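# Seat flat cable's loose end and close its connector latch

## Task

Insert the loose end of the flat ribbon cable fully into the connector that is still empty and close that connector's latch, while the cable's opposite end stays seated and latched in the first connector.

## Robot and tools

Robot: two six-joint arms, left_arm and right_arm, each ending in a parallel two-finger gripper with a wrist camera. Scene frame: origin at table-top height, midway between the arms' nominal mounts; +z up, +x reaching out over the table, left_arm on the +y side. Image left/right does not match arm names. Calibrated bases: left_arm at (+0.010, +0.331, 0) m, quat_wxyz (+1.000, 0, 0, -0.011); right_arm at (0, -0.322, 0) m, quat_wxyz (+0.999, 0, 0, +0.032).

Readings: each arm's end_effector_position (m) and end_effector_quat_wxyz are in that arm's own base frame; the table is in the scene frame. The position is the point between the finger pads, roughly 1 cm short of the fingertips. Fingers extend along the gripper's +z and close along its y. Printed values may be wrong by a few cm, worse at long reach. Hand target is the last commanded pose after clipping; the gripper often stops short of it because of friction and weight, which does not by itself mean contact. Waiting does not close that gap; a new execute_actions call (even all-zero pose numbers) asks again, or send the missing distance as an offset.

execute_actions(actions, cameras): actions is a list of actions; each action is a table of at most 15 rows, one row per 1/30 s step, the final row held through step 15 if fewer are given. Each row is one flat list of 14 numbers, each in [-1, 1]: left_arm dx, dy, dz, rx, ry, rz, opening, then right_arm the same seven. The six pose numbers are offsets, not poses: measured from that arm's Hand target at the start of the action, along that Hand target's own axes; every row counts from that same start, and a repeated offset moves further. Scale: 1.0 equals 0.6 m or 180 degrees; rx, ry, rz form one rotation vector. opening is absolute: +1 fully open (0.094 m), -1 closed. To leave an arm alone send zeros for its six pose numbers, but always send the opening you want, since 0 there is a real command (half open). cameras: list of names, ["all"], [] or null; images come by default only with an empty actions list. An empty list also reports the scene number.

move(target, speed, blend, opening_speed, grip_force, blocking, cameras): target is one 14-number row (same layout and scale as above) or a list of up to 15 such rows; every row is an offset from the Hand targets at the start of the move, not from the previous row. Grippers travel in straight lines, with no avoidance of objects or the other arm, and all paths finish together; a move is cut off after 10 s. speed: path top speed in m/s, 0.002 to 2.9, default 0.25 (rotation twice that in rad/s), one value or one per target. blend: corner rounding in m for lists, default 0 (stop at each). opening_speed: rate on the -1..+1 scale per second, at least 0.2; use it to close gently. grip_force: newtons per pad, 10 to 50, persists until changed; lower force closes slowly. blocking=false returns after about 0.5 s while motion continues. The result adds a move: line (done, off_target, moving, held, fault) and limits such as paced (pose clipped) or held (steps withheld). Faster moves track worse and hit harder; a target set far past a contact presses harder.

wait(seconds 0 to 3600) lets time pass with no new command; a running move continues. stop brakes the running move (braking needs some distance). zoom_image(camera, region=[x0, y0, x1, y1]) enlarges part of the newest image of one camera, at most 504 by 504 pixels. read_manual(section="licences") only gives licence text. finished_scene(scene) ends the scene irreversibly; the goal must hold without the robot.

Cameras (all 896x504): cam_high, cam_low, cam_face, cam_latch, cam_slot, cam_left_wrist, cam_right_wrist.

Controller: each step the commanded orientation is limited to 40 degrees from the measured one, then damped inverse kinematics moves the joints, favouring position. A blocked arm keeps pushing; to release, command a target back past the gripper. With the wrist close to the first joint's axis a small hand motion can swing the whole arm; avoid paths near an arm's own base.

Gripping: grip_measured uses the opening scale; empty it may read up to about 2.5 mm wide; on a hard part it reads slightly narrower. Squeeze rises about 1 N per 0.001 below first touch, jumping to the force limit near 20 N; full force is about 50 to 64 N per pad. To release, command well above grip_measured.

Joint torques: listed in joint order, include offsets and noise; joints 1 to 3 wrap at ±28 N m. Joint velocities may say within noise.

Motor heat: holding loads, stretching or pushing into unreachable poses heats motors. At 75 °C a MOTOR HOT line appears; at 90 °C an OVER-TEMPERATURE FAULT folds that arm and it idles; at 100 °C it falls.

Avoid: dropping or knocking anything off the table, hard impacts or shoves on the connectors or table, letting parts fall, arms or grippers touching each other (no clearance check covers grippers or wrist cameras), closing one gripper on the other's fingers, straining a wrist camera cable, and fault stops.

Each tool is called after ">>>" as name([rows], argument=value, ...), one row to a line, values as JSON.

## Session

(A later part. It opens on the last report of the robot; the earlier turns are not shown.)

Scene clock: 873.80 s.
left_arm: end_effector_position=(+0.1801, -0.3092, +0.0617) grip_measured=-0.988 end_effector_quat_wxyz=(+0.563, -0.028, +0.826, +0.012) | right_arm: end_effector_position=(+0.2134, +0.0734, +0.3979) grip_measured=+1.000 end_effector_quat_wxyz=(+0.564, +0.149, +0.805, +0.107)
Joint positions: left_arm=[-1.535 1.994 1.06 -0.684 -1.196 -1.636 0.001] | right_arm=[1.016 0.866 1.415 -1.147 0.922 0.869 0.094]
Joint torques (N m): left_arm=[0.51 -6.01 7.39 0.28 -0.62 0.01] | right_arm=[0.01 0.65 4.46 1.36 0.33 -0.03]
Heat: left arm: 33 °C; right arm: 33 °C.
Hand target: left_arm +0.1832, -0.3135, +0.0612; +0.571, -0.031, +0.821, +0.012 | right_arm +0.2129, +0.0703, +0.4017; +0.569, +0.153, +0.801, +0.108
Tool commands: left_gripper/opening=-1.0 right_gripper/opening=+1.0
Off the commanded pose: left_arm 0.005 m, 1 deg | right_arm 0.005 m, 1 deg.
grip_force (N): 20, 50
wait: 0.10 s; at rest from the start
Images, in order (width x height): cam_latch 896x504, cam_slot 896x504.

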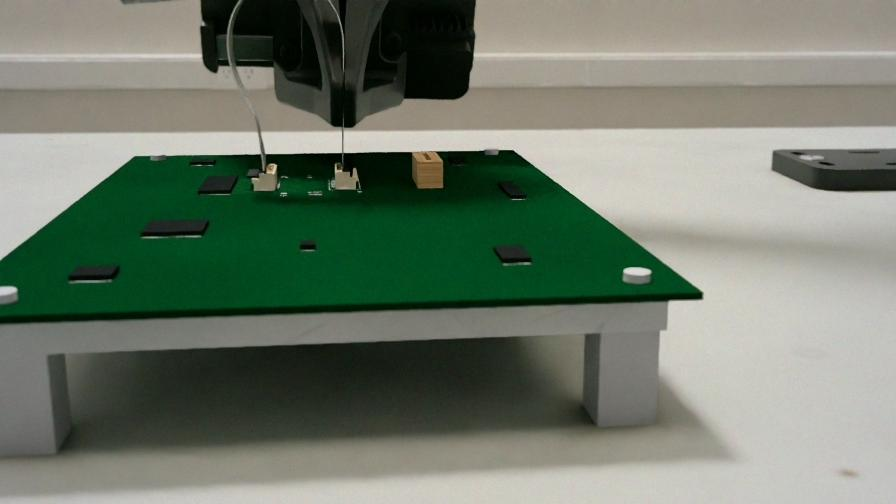

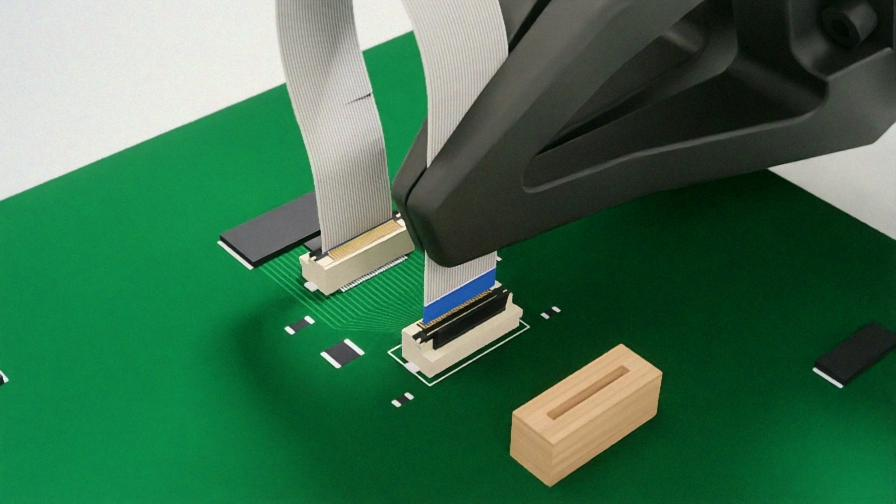

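>>> execute_actions(actions=[])

Scene clock: 882.83 s.
left_arm: end_effector_position=(+0.1801, -0.3092, +0.0617) grip_measured=-0.988 end_effector_quat_wxyz=(+0.563, -0.028, +0.826, +0.012) | right_arm: end_effector_position=(+0.2134, +0.0734, +0.3979) grip_measured=+1.000 end_effector_quat_wxyz=(+0.564, +0.149, +0.805, +0.107)
Joint positions: left_arm=[-1.535 1.994 1.06 -0.684 -1.196 -1.636 0.001] | right_arm=[1.016 0.866 1.415 -1.147 0.922 0.869 0.094]
Joint velocities: within noise
Joint torques (N m): left_arm=[0.66 -5.87 7.38 0.32 -0.62 0.03] | right_arm=[-0.01 0.64 4.45 1.36 0.33 -0.04]
Heat: left arm: 32 °C; right arm: 33 °C.
Hand target: left_arm +0.1832, -0.3135, +0.0612; +0.571, -0.031, +0.821, +0.012 | right_arm +0.2129, +0.0703, +0.4017; +0.569, +0.153, +0.801, +0.108
Tool commands: left_gripper/opening=-1.0 right_gripper/opening=+1.0
Off the commanded pose: left_arm 0.005 m, 1 deg | right_arm 0.005 m, 1 deg.
grip_force (N): 20, 50

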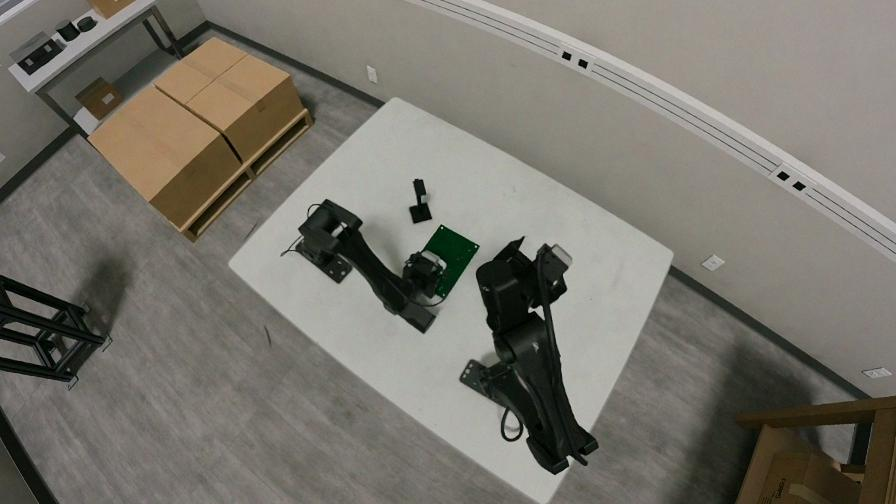

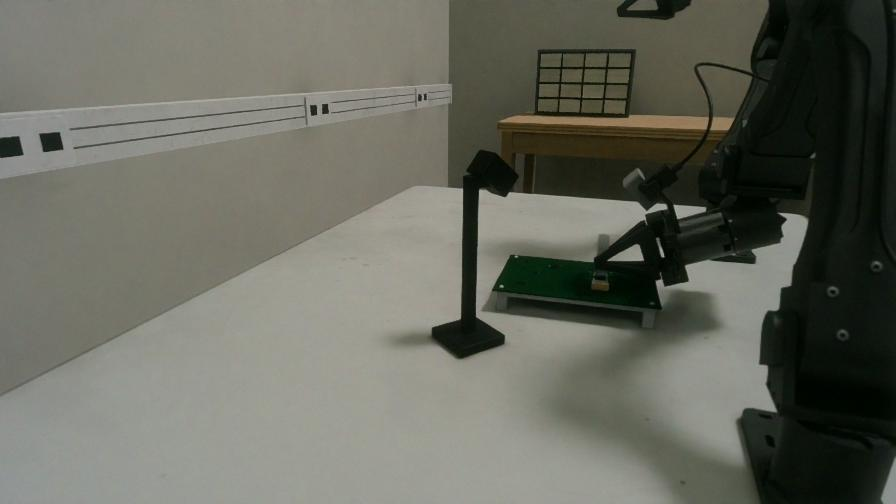

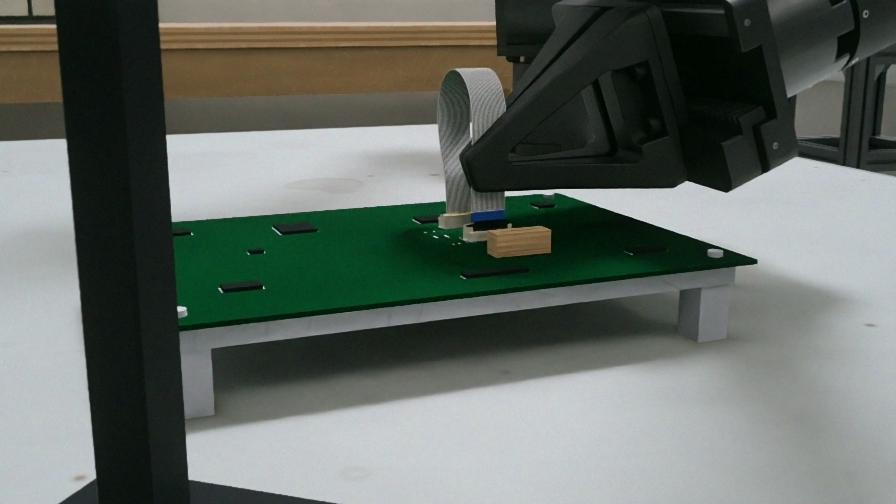

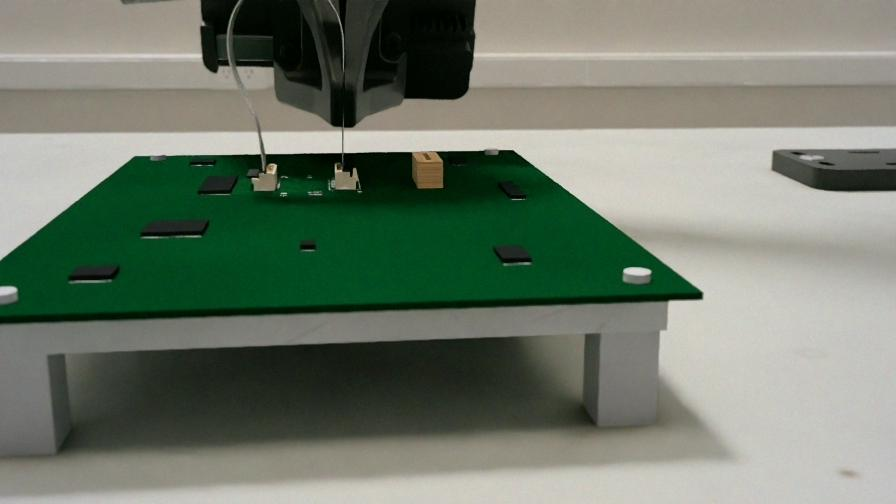

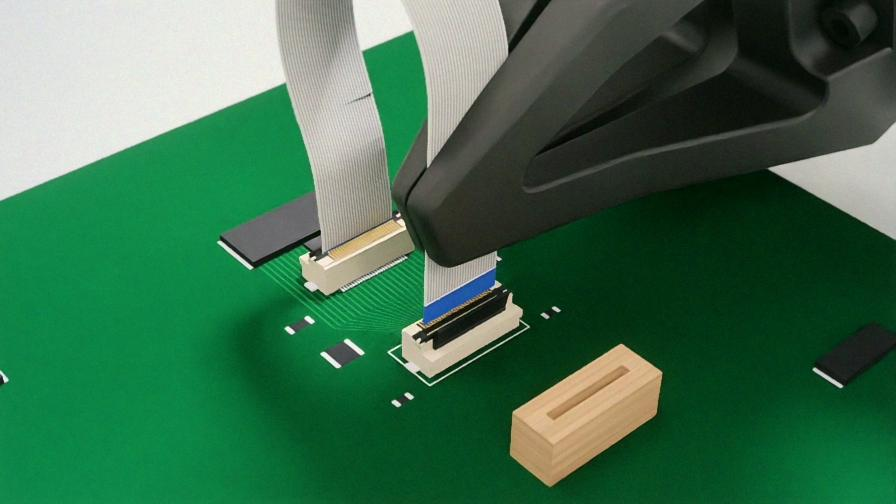

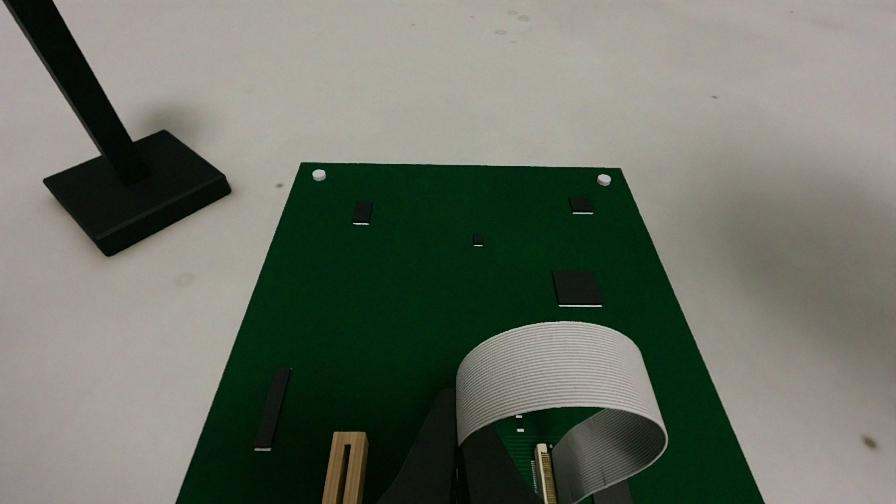

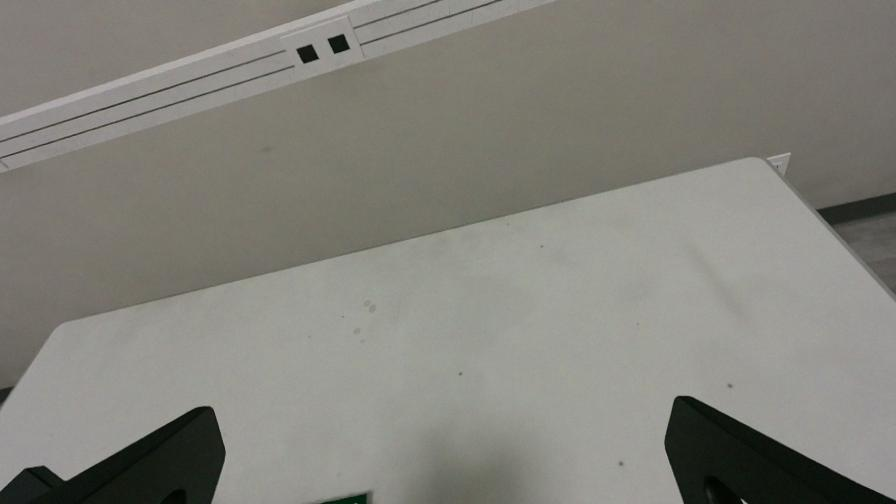

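>>> zoom_image(camera="cam_latch", region=[330, 150, 360, 180])

>>> zoom_image(camera="cam_slot", region=[395, 255, 525, 355])

Scaled by 16.800 from the camera's image (finer frame: 1280x720).

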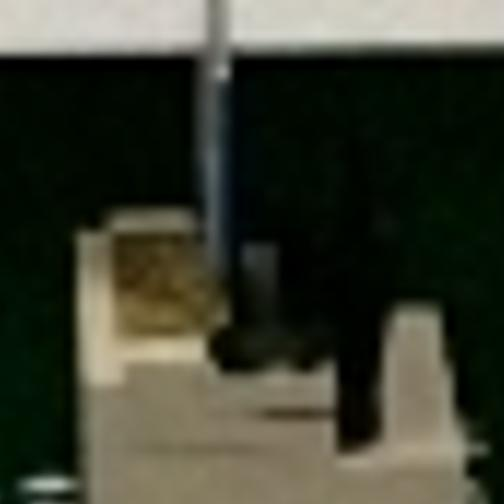

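Scaled by 3.877 from the camera's image (finer frame: 1280x720).

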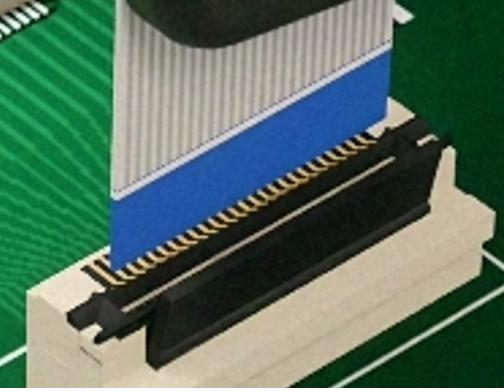

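>>> zoom_image(camera="cam_slot", region=[290, 200, 430, 310])

Scaled by 3.600 from the camera's image (finer frame: 1280x720).

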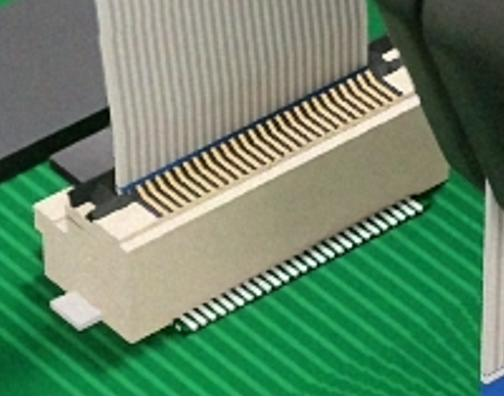

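>>> execute_actions([
  [[-0.00005,0.00135,0.00007,-0.00066,-0.00005,0.00179,-1,0,0,0,0,0,0,1]],
  [[-0.00005,0.00135,0.00007,-0.00066,-0.00005,0.00179,-1,0,0,0,0,0,0,1]],
  [[-0.00005,0.00135,0.00007,-0.00066,-0.00005,0.00179,-1,0,0,0,0,0,0,1]],
  [[-0.00005,0.00135,0.00007,-0.00066,-0.00005,0.00179,-1,0,0,0,0,0,0,1]],
  [[-0.00005,0.00135,0.00007,-0.00066,-0.00005,0.00179,-1,0,0,0,0,0,0,1]],
], cameras=["cam_latch"])

Scene clock: 893.90 s.
left_arm: end_effector_position=(+0.1801, -0.3092, +0.0617) grip_measured=-0.988 end_effector_quat_wxyz=(+0.563, -0.028, +0.826, +0.012) | right_arm: end_effector_position=(+0.2134, +0.0734, +0.3979) grip_measured=+1.000 end_effector_quat_wxyz=(+0.564, +0.149, +0.805, +0.107)
Joint positions: left_arm=[-1.535 1.994 1.06 -0.684 -1.196 -1.636 0.001] | right_arm=[1.016 0.866 1.415 -1.147 0.922 0.869 0.094]
Joint torques (N m): left_arm=[0.66 -5.89 7.04 0.11 -0.63 0.04] | right_arm=[0.01 0.66 4.44 1.35 0.33 -0.03]
Heat: left arm: 32 °C; right arm: 33 °C.
Hand target: left_arm +0.1832, -0.3094, +0.0613; +0.570, -0.022, +0.821, +0.024 | right_arm +0.2129, +0.0703, +0.4017; +0.569, +0.153, +0.801, +0.108
Off the commanded pose: left_arm 0.003 m, 2 deg | right_arm 0.005 m, 1 deg.
grip_force (N): 20, 50

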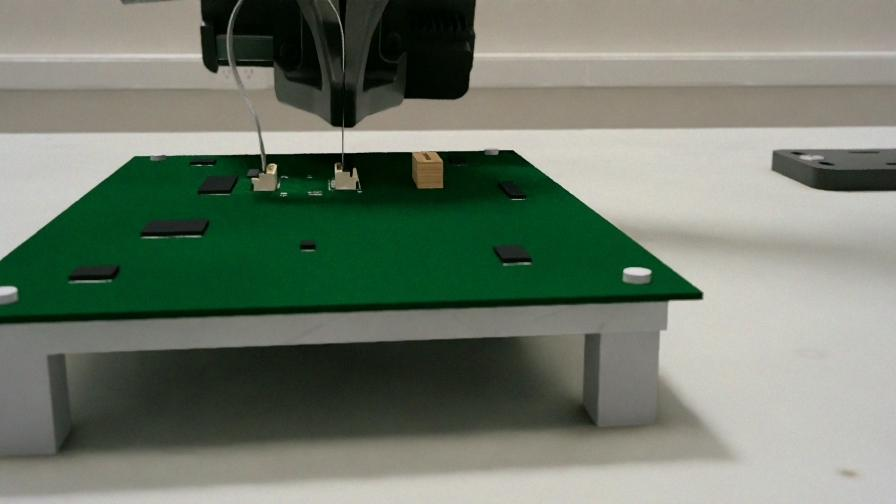

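>>> execute_actions([
  [[-0.00002,0.00045,0.00002,-0.00022,-0.00002,0.0006,-1,0,0,0,0,0,0,1]],
], cameras=["cam_latch"])

>>> zoom_image(camera="cam_latch", region=[330, 150, 360, 180])

Scene clock: 895.73 s.
left_arm: end_effector_position=(+0.1801, -0.3092, +0.0617) grip_measured=-0.988 end_effector_quat_wxyz=(+0.563, -0.028, +0.826, +0.012) | right_arm: end_effector_position=(+0.2134, +0.0734, +0.3979) grip_measured=+1.000 end_effector_quat_wxyz=(+0.564, +0.149, +0.805, +0.107)
Joint positions: left_arm=[-1.535 1.994 1.06 -0.685 -1.196 -1.636 0.001] | right_arm=[1.016 0.866 1.415 -1.147 0.922 0.869 0.094]
Joint torques (N m): left_arm=[0.59 -6.08 7.08 0.11 -0.64 0.09] | right_arm=[0.01 0.65 4.45 1.36 0.34 -0.04]
Heat: left arm: 32 °C; right arm: 33 °C.
Hand target: left_arm +0.1832, -0.3091, +0.0613; +0.570, -0.021, +0.821, +0.025 | right_arm +0.2129, +0.0703, +0.4017; +0.569, +0.153, +0.801, +0.108
Off the commanded pose: left_arm 0.003 m, 2 deg | right_arm 0.005 m, 1 deg.
grip_force (N): 20, 50

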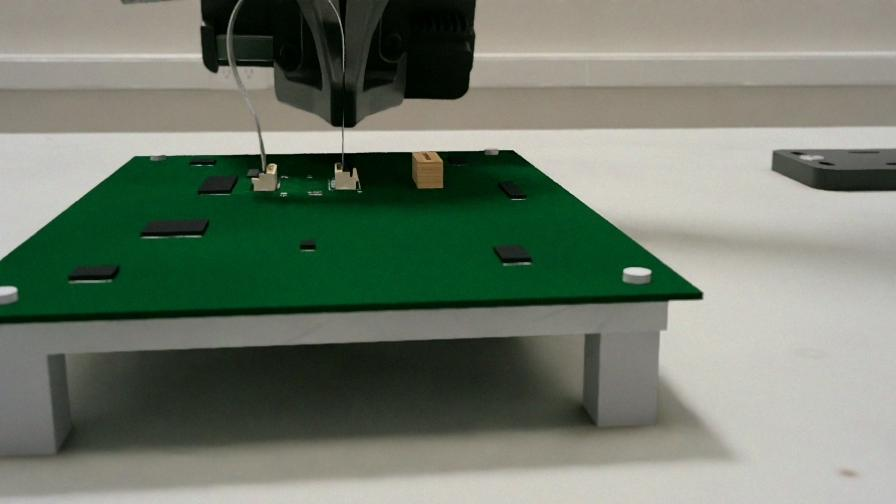

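Scaled by 16.800 from the camera's image (finer frame: 1280x720).

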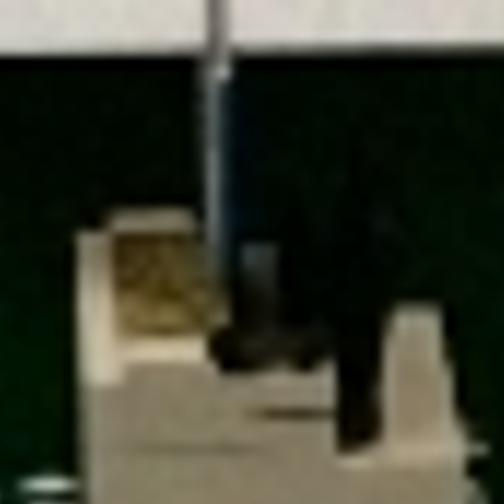

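>>> execute_actions([
  [[-0.00001,0.00022,0.00001,-0.00011,-0.00001,0.0003,-1,0,0,0,0,0,0,1]],
], cameras=["cam_latch", "cam_slot"])

>>> zoom_image(camera="cam_latch", region=[330, 150, 360, 180])

>>> zoom_image(camera="cam_slot", region=[405, 300, 445, 340])

>>> zoom_image(camera="cam_slot", region=[475, 260, 515, 300])

Scene clock: 898.10 s.
left_arm: end_effector_position=(+0.1801, -0.3091, +0.0617) grip_measured=-0.988 end_effector_quat_wxyz=(+0.563, -0.028, +0.826, +0.012) | right_arm: end_effector_position=(+0.2134, +0.0734, +0.3979) grip_measured=+1.000 end_effector_quat_wxyz=(+0.564, +0.149, +0.805, +0.107)
Joint positions: left_arm=[-1.535 1.994 1.06 -0.685 -1.196 -1.636 0.001] | right_arm=[1.016 0.866 1.415 -1.147 0.922 0.869 0.094]
Joint torques (N m): left_arm=[0.76 -6.01 6.94 0.11 -0.61 0.04] | right_arm=[0.01 0.65 4.45 1.36 0.33 -0.04]
Heat: left arm: 32 °C; right arm: 33 °C.
Hand target: left_arm +0.1832, -0.3090, +0.0613; +0.570, -0.021, +0.821, +0.026 | right_arm +0.2129, +0.0703, +0.4017; +0.569, +0.153, +0.801, +0.108
Off the commanded pose: left_arm 0.003 m, 2 deg | right_arm 0.005 m, 1 deg.
grip_force (N): 20, 50

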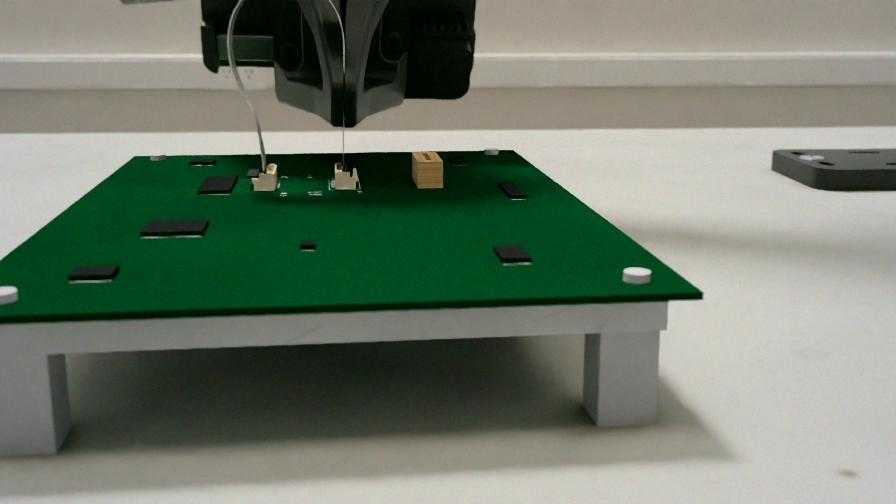

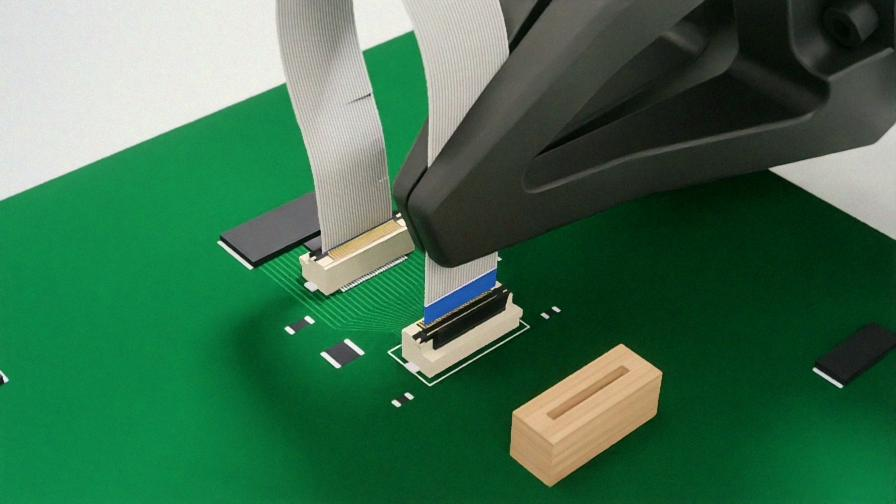

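Scaled by 16.800 from the camera's image (finer frame: 1280x720).

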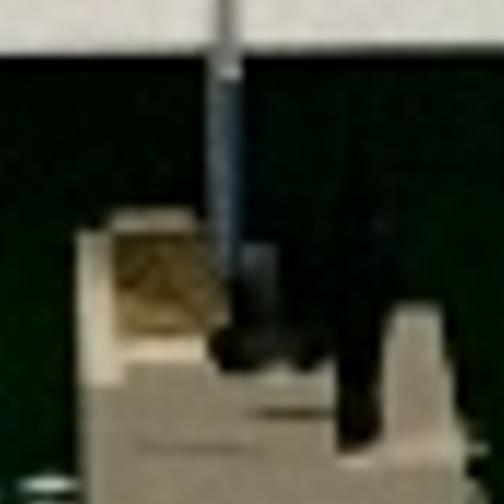

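Scaled by 12.600 from the camera's image (finer frame: 1280x720).

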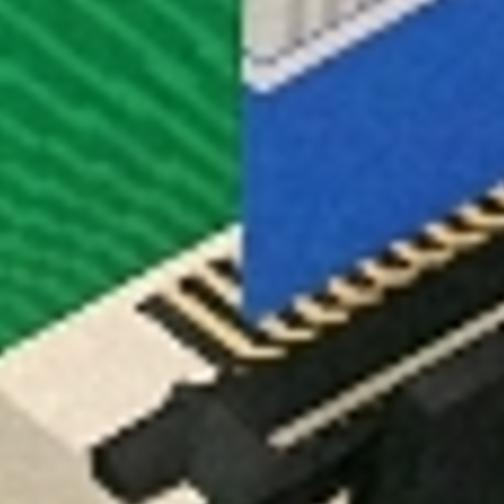

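Scaled by 12.600 from the camera's image (finer frame: 1280x720).

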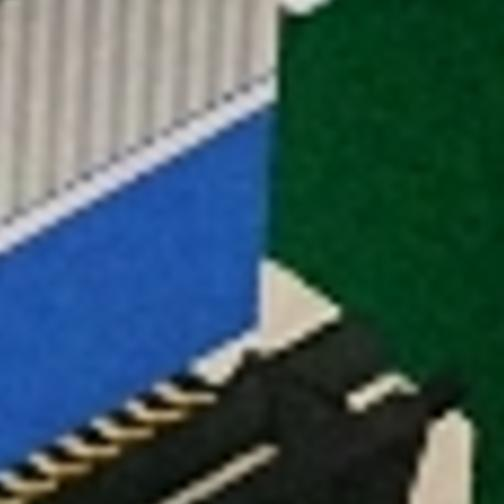

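>>> execute_actions([
  [[0.00136,0.00055,0.00053,-0.00044,-0.00004,0.00119,-1,0,0,0,0,0,0,1]],
], cameras=["cam_latch", "cam_slot"])

>>> zoom_image(camera="cam_latch", region=[330, 150, 360, 180])

>>> zoom_image(camera="cam_slot", region=[405, 260, 515, 345])

Scene clock: 912.47 s.
left_arm: end_effector_position=(+0.1801, -0.3090, +0.0617) grip_measured=-0.988 end_effector_quat_wxyz=(+0.563, -0.028, +0.826, +0.013) | right_arm: end_effector_position=(+0.2134, +0.0734, +0.3979) grip_measured=+1.000 end_effector_quat_wxyz=(+0.564, +0.149, +0.805, +0.107)
Joint positions: left_arm=[-1.535 1.994 1.06 -0.686 -1.196 -1.636 0.001] | right_arm=[1.016 0.866 1.415 -1.147 0.922 0.869 0.094]
Joint torques (N m): left_arm=[0.76 -5.94 6.9 0.07 -0.67 0.07] | right_arm=[0.01 0.65 4.45 1.36 0.34 -0.03]
Heat: left arm: 32 °C; right arm: 33 °C.
Hand target: left_arm +0.1832, -0.3086, +0.0605; +0.570, -0.020, +0.821, +0.027 | right_arm +0.2129, +0.0703, +0.4017; +0.569, +0.153, +0.801, +0.108
Off the commanded pose: left_arm 0.003 m, 2 deg | right_arm 0.005 m, 1 deg.
grip_force (N): 20, 50

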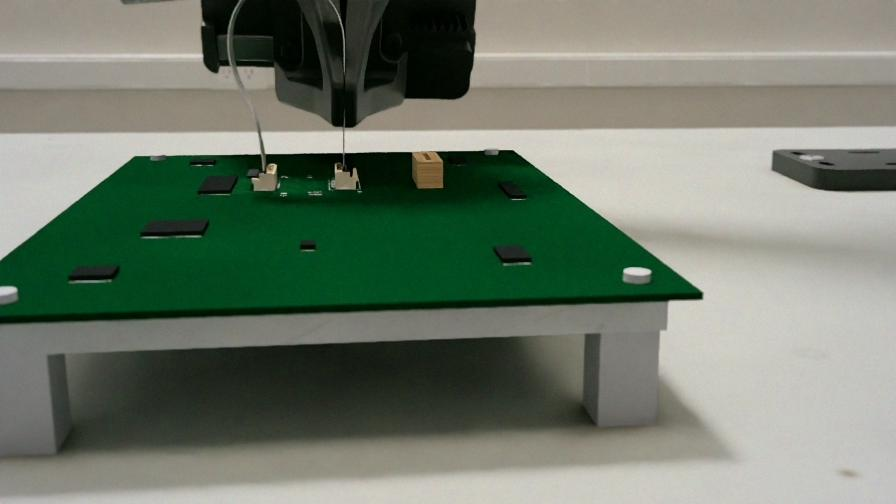

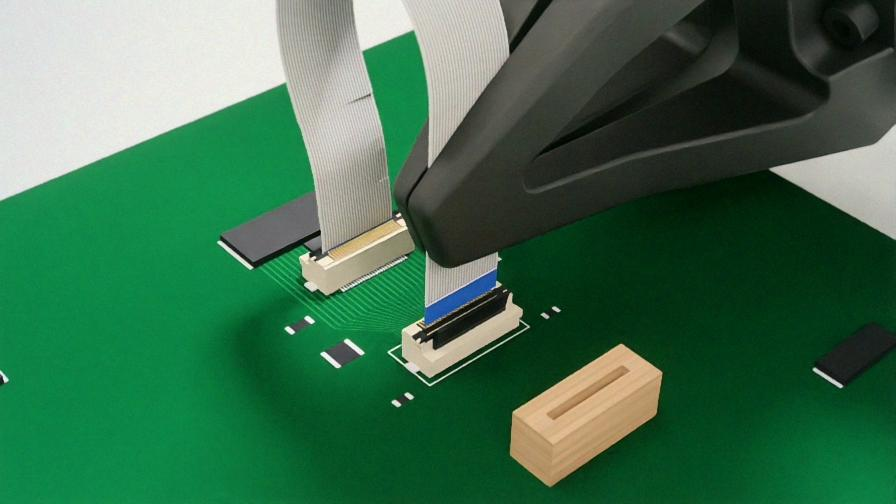

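Scaled by 16.800 from the camera's image (finer frame: 1280x720).

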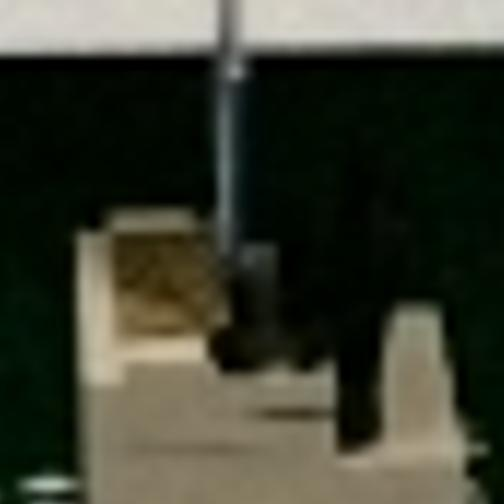

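Scaled by 4.582 from the camera's image (finer frame: 1280x720).

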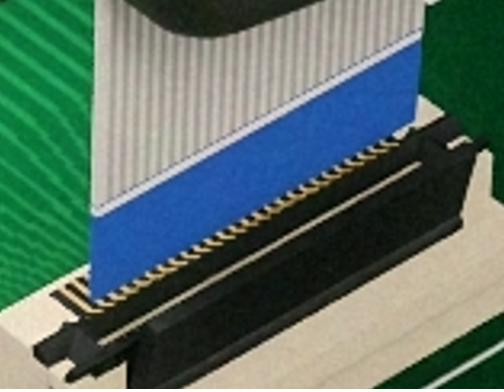

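>>> execute_actions([
  [[0.00137,0.00033,0.00052,-0.00033,-0.00003,0.00089,-1,0,0,0,0,0,0,1]],
], cameras=[])

Scene clock: 914.17 s.
left_arm: end_effector_position=(+0.1800, -0.3084, +0.0593) grip_measured=-0.988 end_effector_quat_wxyz=(+0.563, -0.025, +0.826, +0.016) | right_arm: end_effector_position=(+0.2134, +0.0734, +0.3979) grip_measured=+1.000 end_effector_quat_wxyz=(+0.564, +0.149, +0.805, +0.107)
Joint positions: left_arm=[-1.535 2.003 1.06 -0.687 -1.196 -1.636 0.001] | right_arm=[1.016 0.866 1.415 -1.147 0.922 0.869 0.094]
Joint torques (N m): left_arm=[0.57 -6.17 6.98 0.1 -0.65 0.08] | right_arm=[0.02 0.65 4.46 1.36 0.33 -0.03]
Heat: left arm: 32 °C; right arm: 33 °C.
Hand target: left_arm +0.1832, -0.3084, +0.0597; +0.570, -0.019, +0.821, +0.028 | right_arm +0.2129, +0.0703, +0.4017; +0.569, +0.153, +0.801, +0.108
Off the commanded pose: left_arm 0.003 m, 2 deg | right_arm 0.005 m, 1 deg.
grip_force (N): 20, 50

>>> wait(seconds=0, cameras=["cam_latch", "cam_slot"])

>>> zoom_image(camera="cam_latch", region=[330, 150, 360, 180])

>>> zoom_image(camera="cam_slot", region=[405, 260, 515, 345])

Scene clock: 915.30 s.
left_arm: end_effector_position=(+0.1800, -0.3084, +0.0593) grip_measured=-0.988 end_effector_quat_wxyz=(+0.563, -0.025, +0.826, +0.016) | right_arm: end_effector_position=(+0.2134, +0.0734, +0.3979) grip_measured=+1.000 end_effector_quat_wxyz=(+0.564, +0.149, +0.805, +0.107)
Joint positions: left_arm=[-1.535 2.003 1.06 -0.687 -1.196 -1.636 0.001] | right_arm=[1.016 0.866 1.415 -1.147 0.922 0.869 0.094]
Joint torques (N m): left_arm=[0.69 -6.26 6.95 0.09 -0.67 0.07] | right_arm=[0.01 0.65 4.46 1.35 0.33 -0.03]
Heat: left arm: 32 °C; right arm: 33 °C.
Hand target: left_arm +0.1832, -0.3084, +0.0597; +0.570, -0.019, +0.821, +0.028 | right_arm +0.2129, +0.0703, +0.4017; +0.569, +0.153, +0.801, +0.108
Tool commands: left_gripper/opening=-1.0 right_gripper/opening=+1.0
Off the commanded pose: left_arm 0.003 m, 2 deg | right_arm 0.005 m, 1 deg.
grip_force (N): 20, 50

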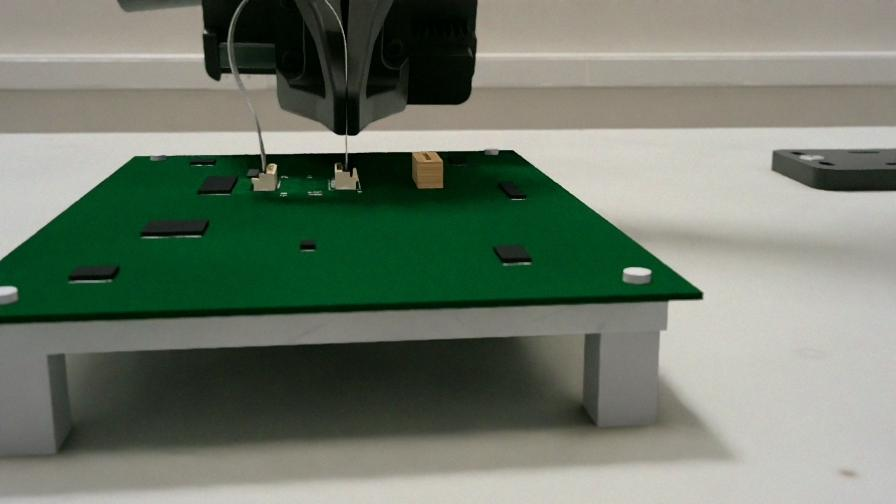

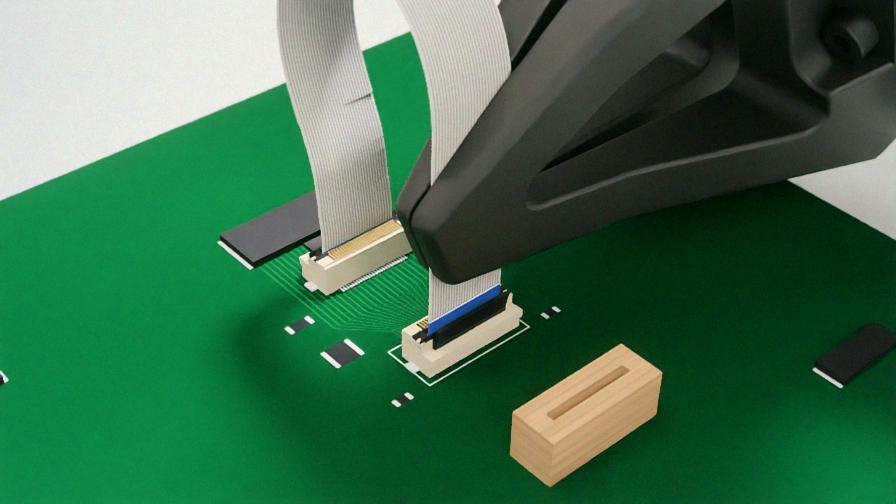

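Scaled by 16.800 from the camera's image (finer frame: 1280x720).

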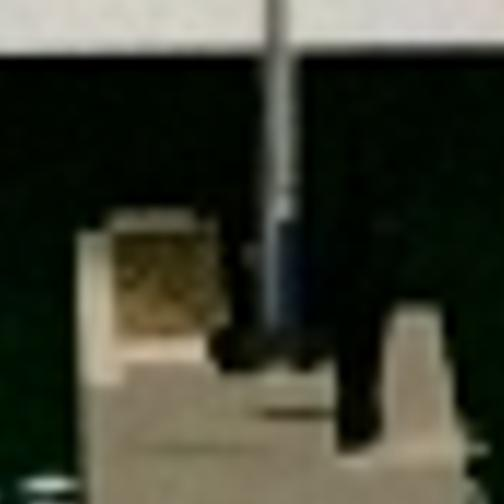

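Scaled by 4.582 from the camera's image (finer frame: 1280x720).

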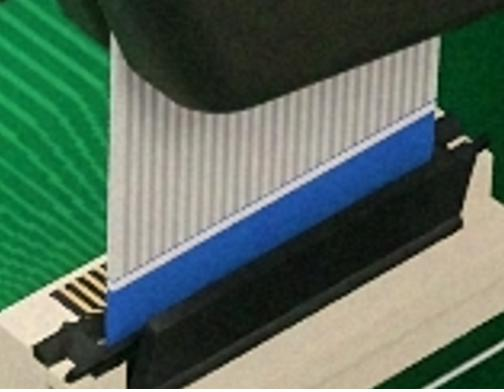

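>>> zoom_image(camera="cam_slot", region=[300, 225, 345, 270])

>>> zoom_image(camera="cam_slot", region=[410, 305, 455, 350])

>>> zoom_image(camera="cam_slot", region=[475, 270, 520, 315])

Scaled by 11.200 from the camera's image (finer frame: 1280x720).

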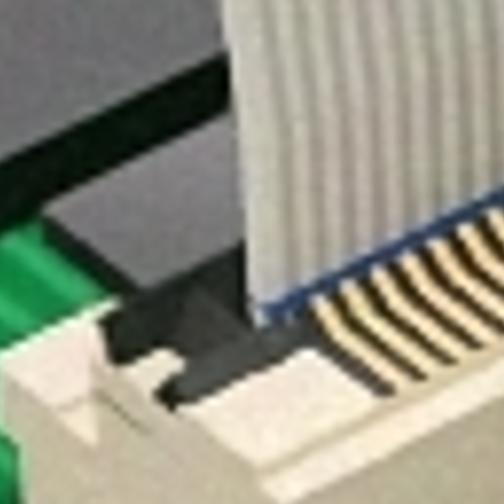

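Scaled by 11.200 from the camera's image (finer frame: 1280x720).

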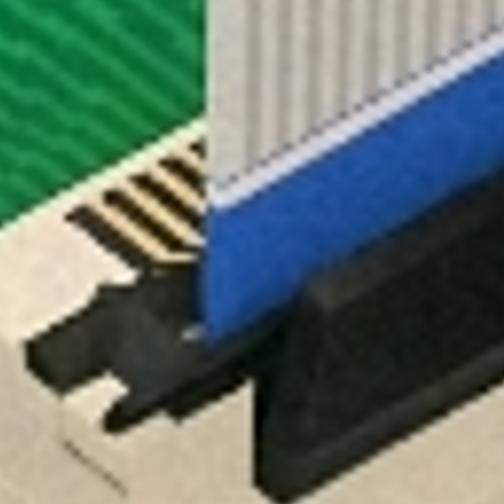

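Scaled by 11.200 from the camera's image (finer frame: 1280x720).

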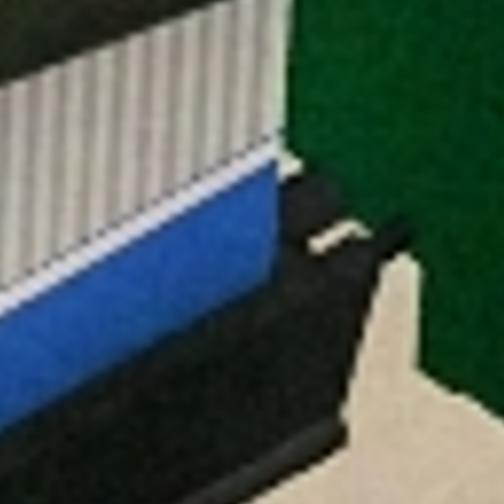

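>>> zoom_image(camera="cam_latch", region=[246, 150, 286, 195])

>>> zoom_image(camera="cam_latch", region=[326, 150, 366, 195])

Scaled by 11.200 from the camera's image (finer frame: 1280x720).

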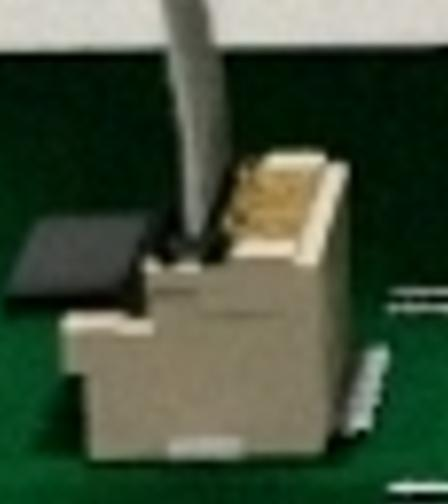

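Scaled by 11.200 from the camera's image (finer frame: 1280x720).

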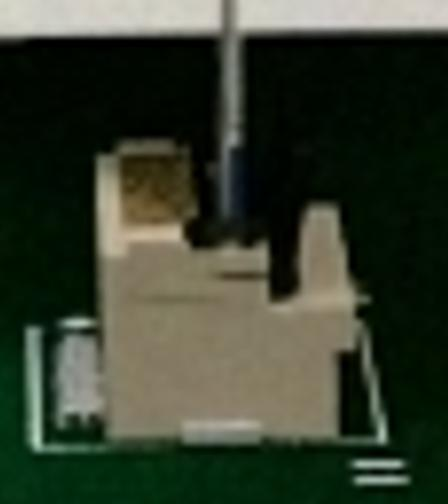

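>>> zoom_image(camera="cam_latch", region=[250, 158, 280, 188])

>>> zoom_image(camera="cam_latch", region=[331, 158, 361, 188])

Scaled by 16.800 from the camera's image (finer frame: 1280x720).

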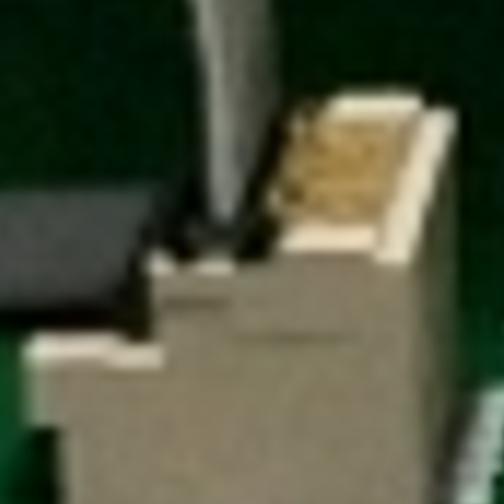

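Scaled by 16.800 from the camera's image (finer frame: 1280x720).

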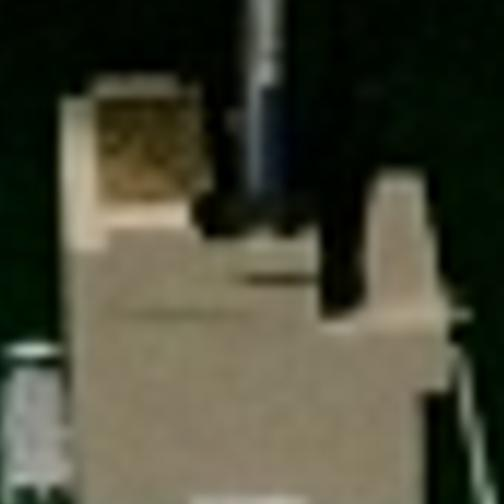

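>>> execute_actions([
  [[0.00137,0.00033,0.00052,-0.00033,-0.00003,0.00089,-1,0,0,0,0,0,0,1]],
], cameras=["cam_face"])

>>> zoom_image(camera="cam_face", region=[430, 180, 560, 260])

Scene clock: 971.50 s.
left_arm: end_effector_position=(+0.1800, -0.3084, +0.0593) grip_measured=-0.988 end_effector_quat_wxyz=(+0.563, -0.025, +0.826, +0.016) | right_arm: end_effector_position=(+0.2134, +0.0734, +0.3979) grip_measured=+1.000 end_effector_quat_wxyz=(+0.564, +0.149, +0.805, +0.107)
Joint positions: left_arm=[-1.535 2.003 1.06 -0.687 -1.196 -1.636 0.001] | right_arm=[1.016 0.866 1.415 -1.147 0.922 0.869 0.094]
Joint torques (N m): left_arm=[0.64 -6.01 6.72 0.1 -0.66 0.05] | right_arm=[-0.01 0.65 4.48 1.36 0.33 -0.03]
Heat: left arm: 31 °C; right arm: 33 °C.
Hand target: left_arm +0.1832, -0.3082, +0.0588; +0.570, -0.018, +0.821, +0.030 | right_arm +0.2129, +0.0703, +0.4017; +0.569, +0.153, +0.801, +0.108
Off the commanded pose: left_arm 0.003 m, 2 deg | right_arm 0.005 m, 1 deg.
grip_force (N): 20, 50

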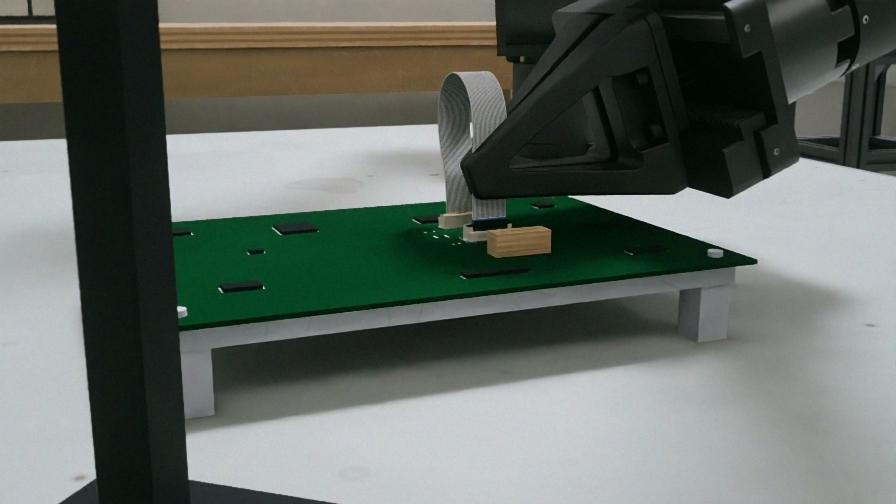

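Scaled by 3.877 from the camera's image (finer frame: 1280x720).

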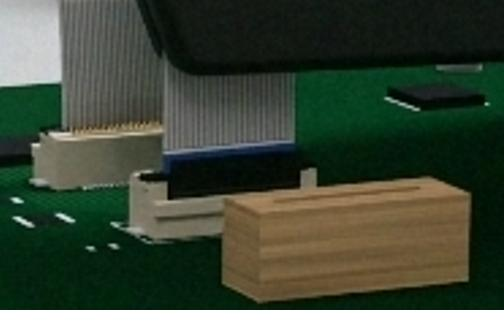

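>>> execute_actions([
  [[0.00137,0.00033,0.00052,-0.00033,-0.00003,0.00089,-1,0,0,0,0,0,0,1]],
], cameras=[])

Scene clock: 973.00 s.
left_arm: end_effector_position=(+0.1800, -0.3084, +0.0593) grip_measured=-0.988 end_effector_quat_wxyz=(+0.563, -0.025, +0.826, +0.016) | right_arm: end_effector_position=(+0.2134, +0.0734, +0.3979) grip_measured=+1.000 end_effector_quat_wxyz=(+0.564, +0.149, +0.805, +0.107)
Joint positions: left_arm=[-1.535 2.003 1.06 -0.687 -1.196 -1.636 0.001] | right_arm=[1.016 0.866 1.415 -1.147 0.922 0.869 0.094]
Joint torques (N m): left_arm=[0.59 -5.75 6.94 0.1 -0.66 0.08] | right_arm=[0.01 0.66 4.46 1.36 0.33 -0.03]
Heat: left arm: 31 °C; right arm: 33 °C.
Hand target: left_arm +0.1832, -0.3080, +0.0579; +0.570, -0.017, +0.821, +0.031 | right_arm +0.2129, +0.0703, +0.4017; +0.569, +0.153, +0.801, +0.108
Off the commanded pose: left_arm 0.003 m, 2 deg | right_arm 0.005 m, 1 deg.
grip_force (N): 20, 50

>>> execute_actions([
  [[0.00005,-0.00135,-0.00007,0.00066,0.00005,-0.00179,-1,0,0,0,0,0,0,1]],
  [[0.00005,-0.00135,-0.00007,0.00066,0.00005,-0.00179,-1,0,0,0,0,0,0,1]],
  [[0.00005,-0.00135,-0.00007,0.00066,0.00005,-0.00179,-1,0,0,0,0,0,0,1]],
  [[0.00005,-0.00135,-0.00007,0.00066,0.00005,-0.00179,-1,0,0,0,0,0,0,1]],
  [[0.00005,-0.00135,-0.00007,0.00066,0.00005,-0.00179,-1,0,0,0,0,0,0,1]],
], cameras=[])

Scene clock: 980.53 s.
left_arm: end_effector_position=(+0.1800, -0.3084, +0.0583) grip_measured=-0.988 end_effector_quat_wxyz=(+0.563, -0.025, +0.826, +0.017) | right_arm: end_effector_position=(+0.2134, +0.0734, +0.3979) grip_measured=+1.000 end_effector_quat_wxyz=(+0.564, +0.149, +0.805, +0.107)
Joint positions: left_arm=[-1.535 2.006 1.06 -0.686 -1.196 -1.636 0.001] | right_arm=[1.016 0.866 1.415 -1.147 0.922 0.869 0.094]
Joint torques (N m): left_arm=[0.73 -6.08 7.15 0.31 -0.64 -0.01] | right_arm=[-0.01 0.66 4.46 1.36 0.33 -0.04]
Heat: left arm: 31 °C; right arm: 33 °C.
Hand target: left_arm +0.1832, -0.3121, +0.0578; +0.571, -0.026, +0.821, +0.018 | right_arm +0.2129, +0.0703, +0.4017; +0.569, +0.153, +0.801, +0.108
Off the commanded pose: left_arm 0.005 m, 1 deg | right_arm 0.005 m, 1 deg.
grip_force (N): 20, 50


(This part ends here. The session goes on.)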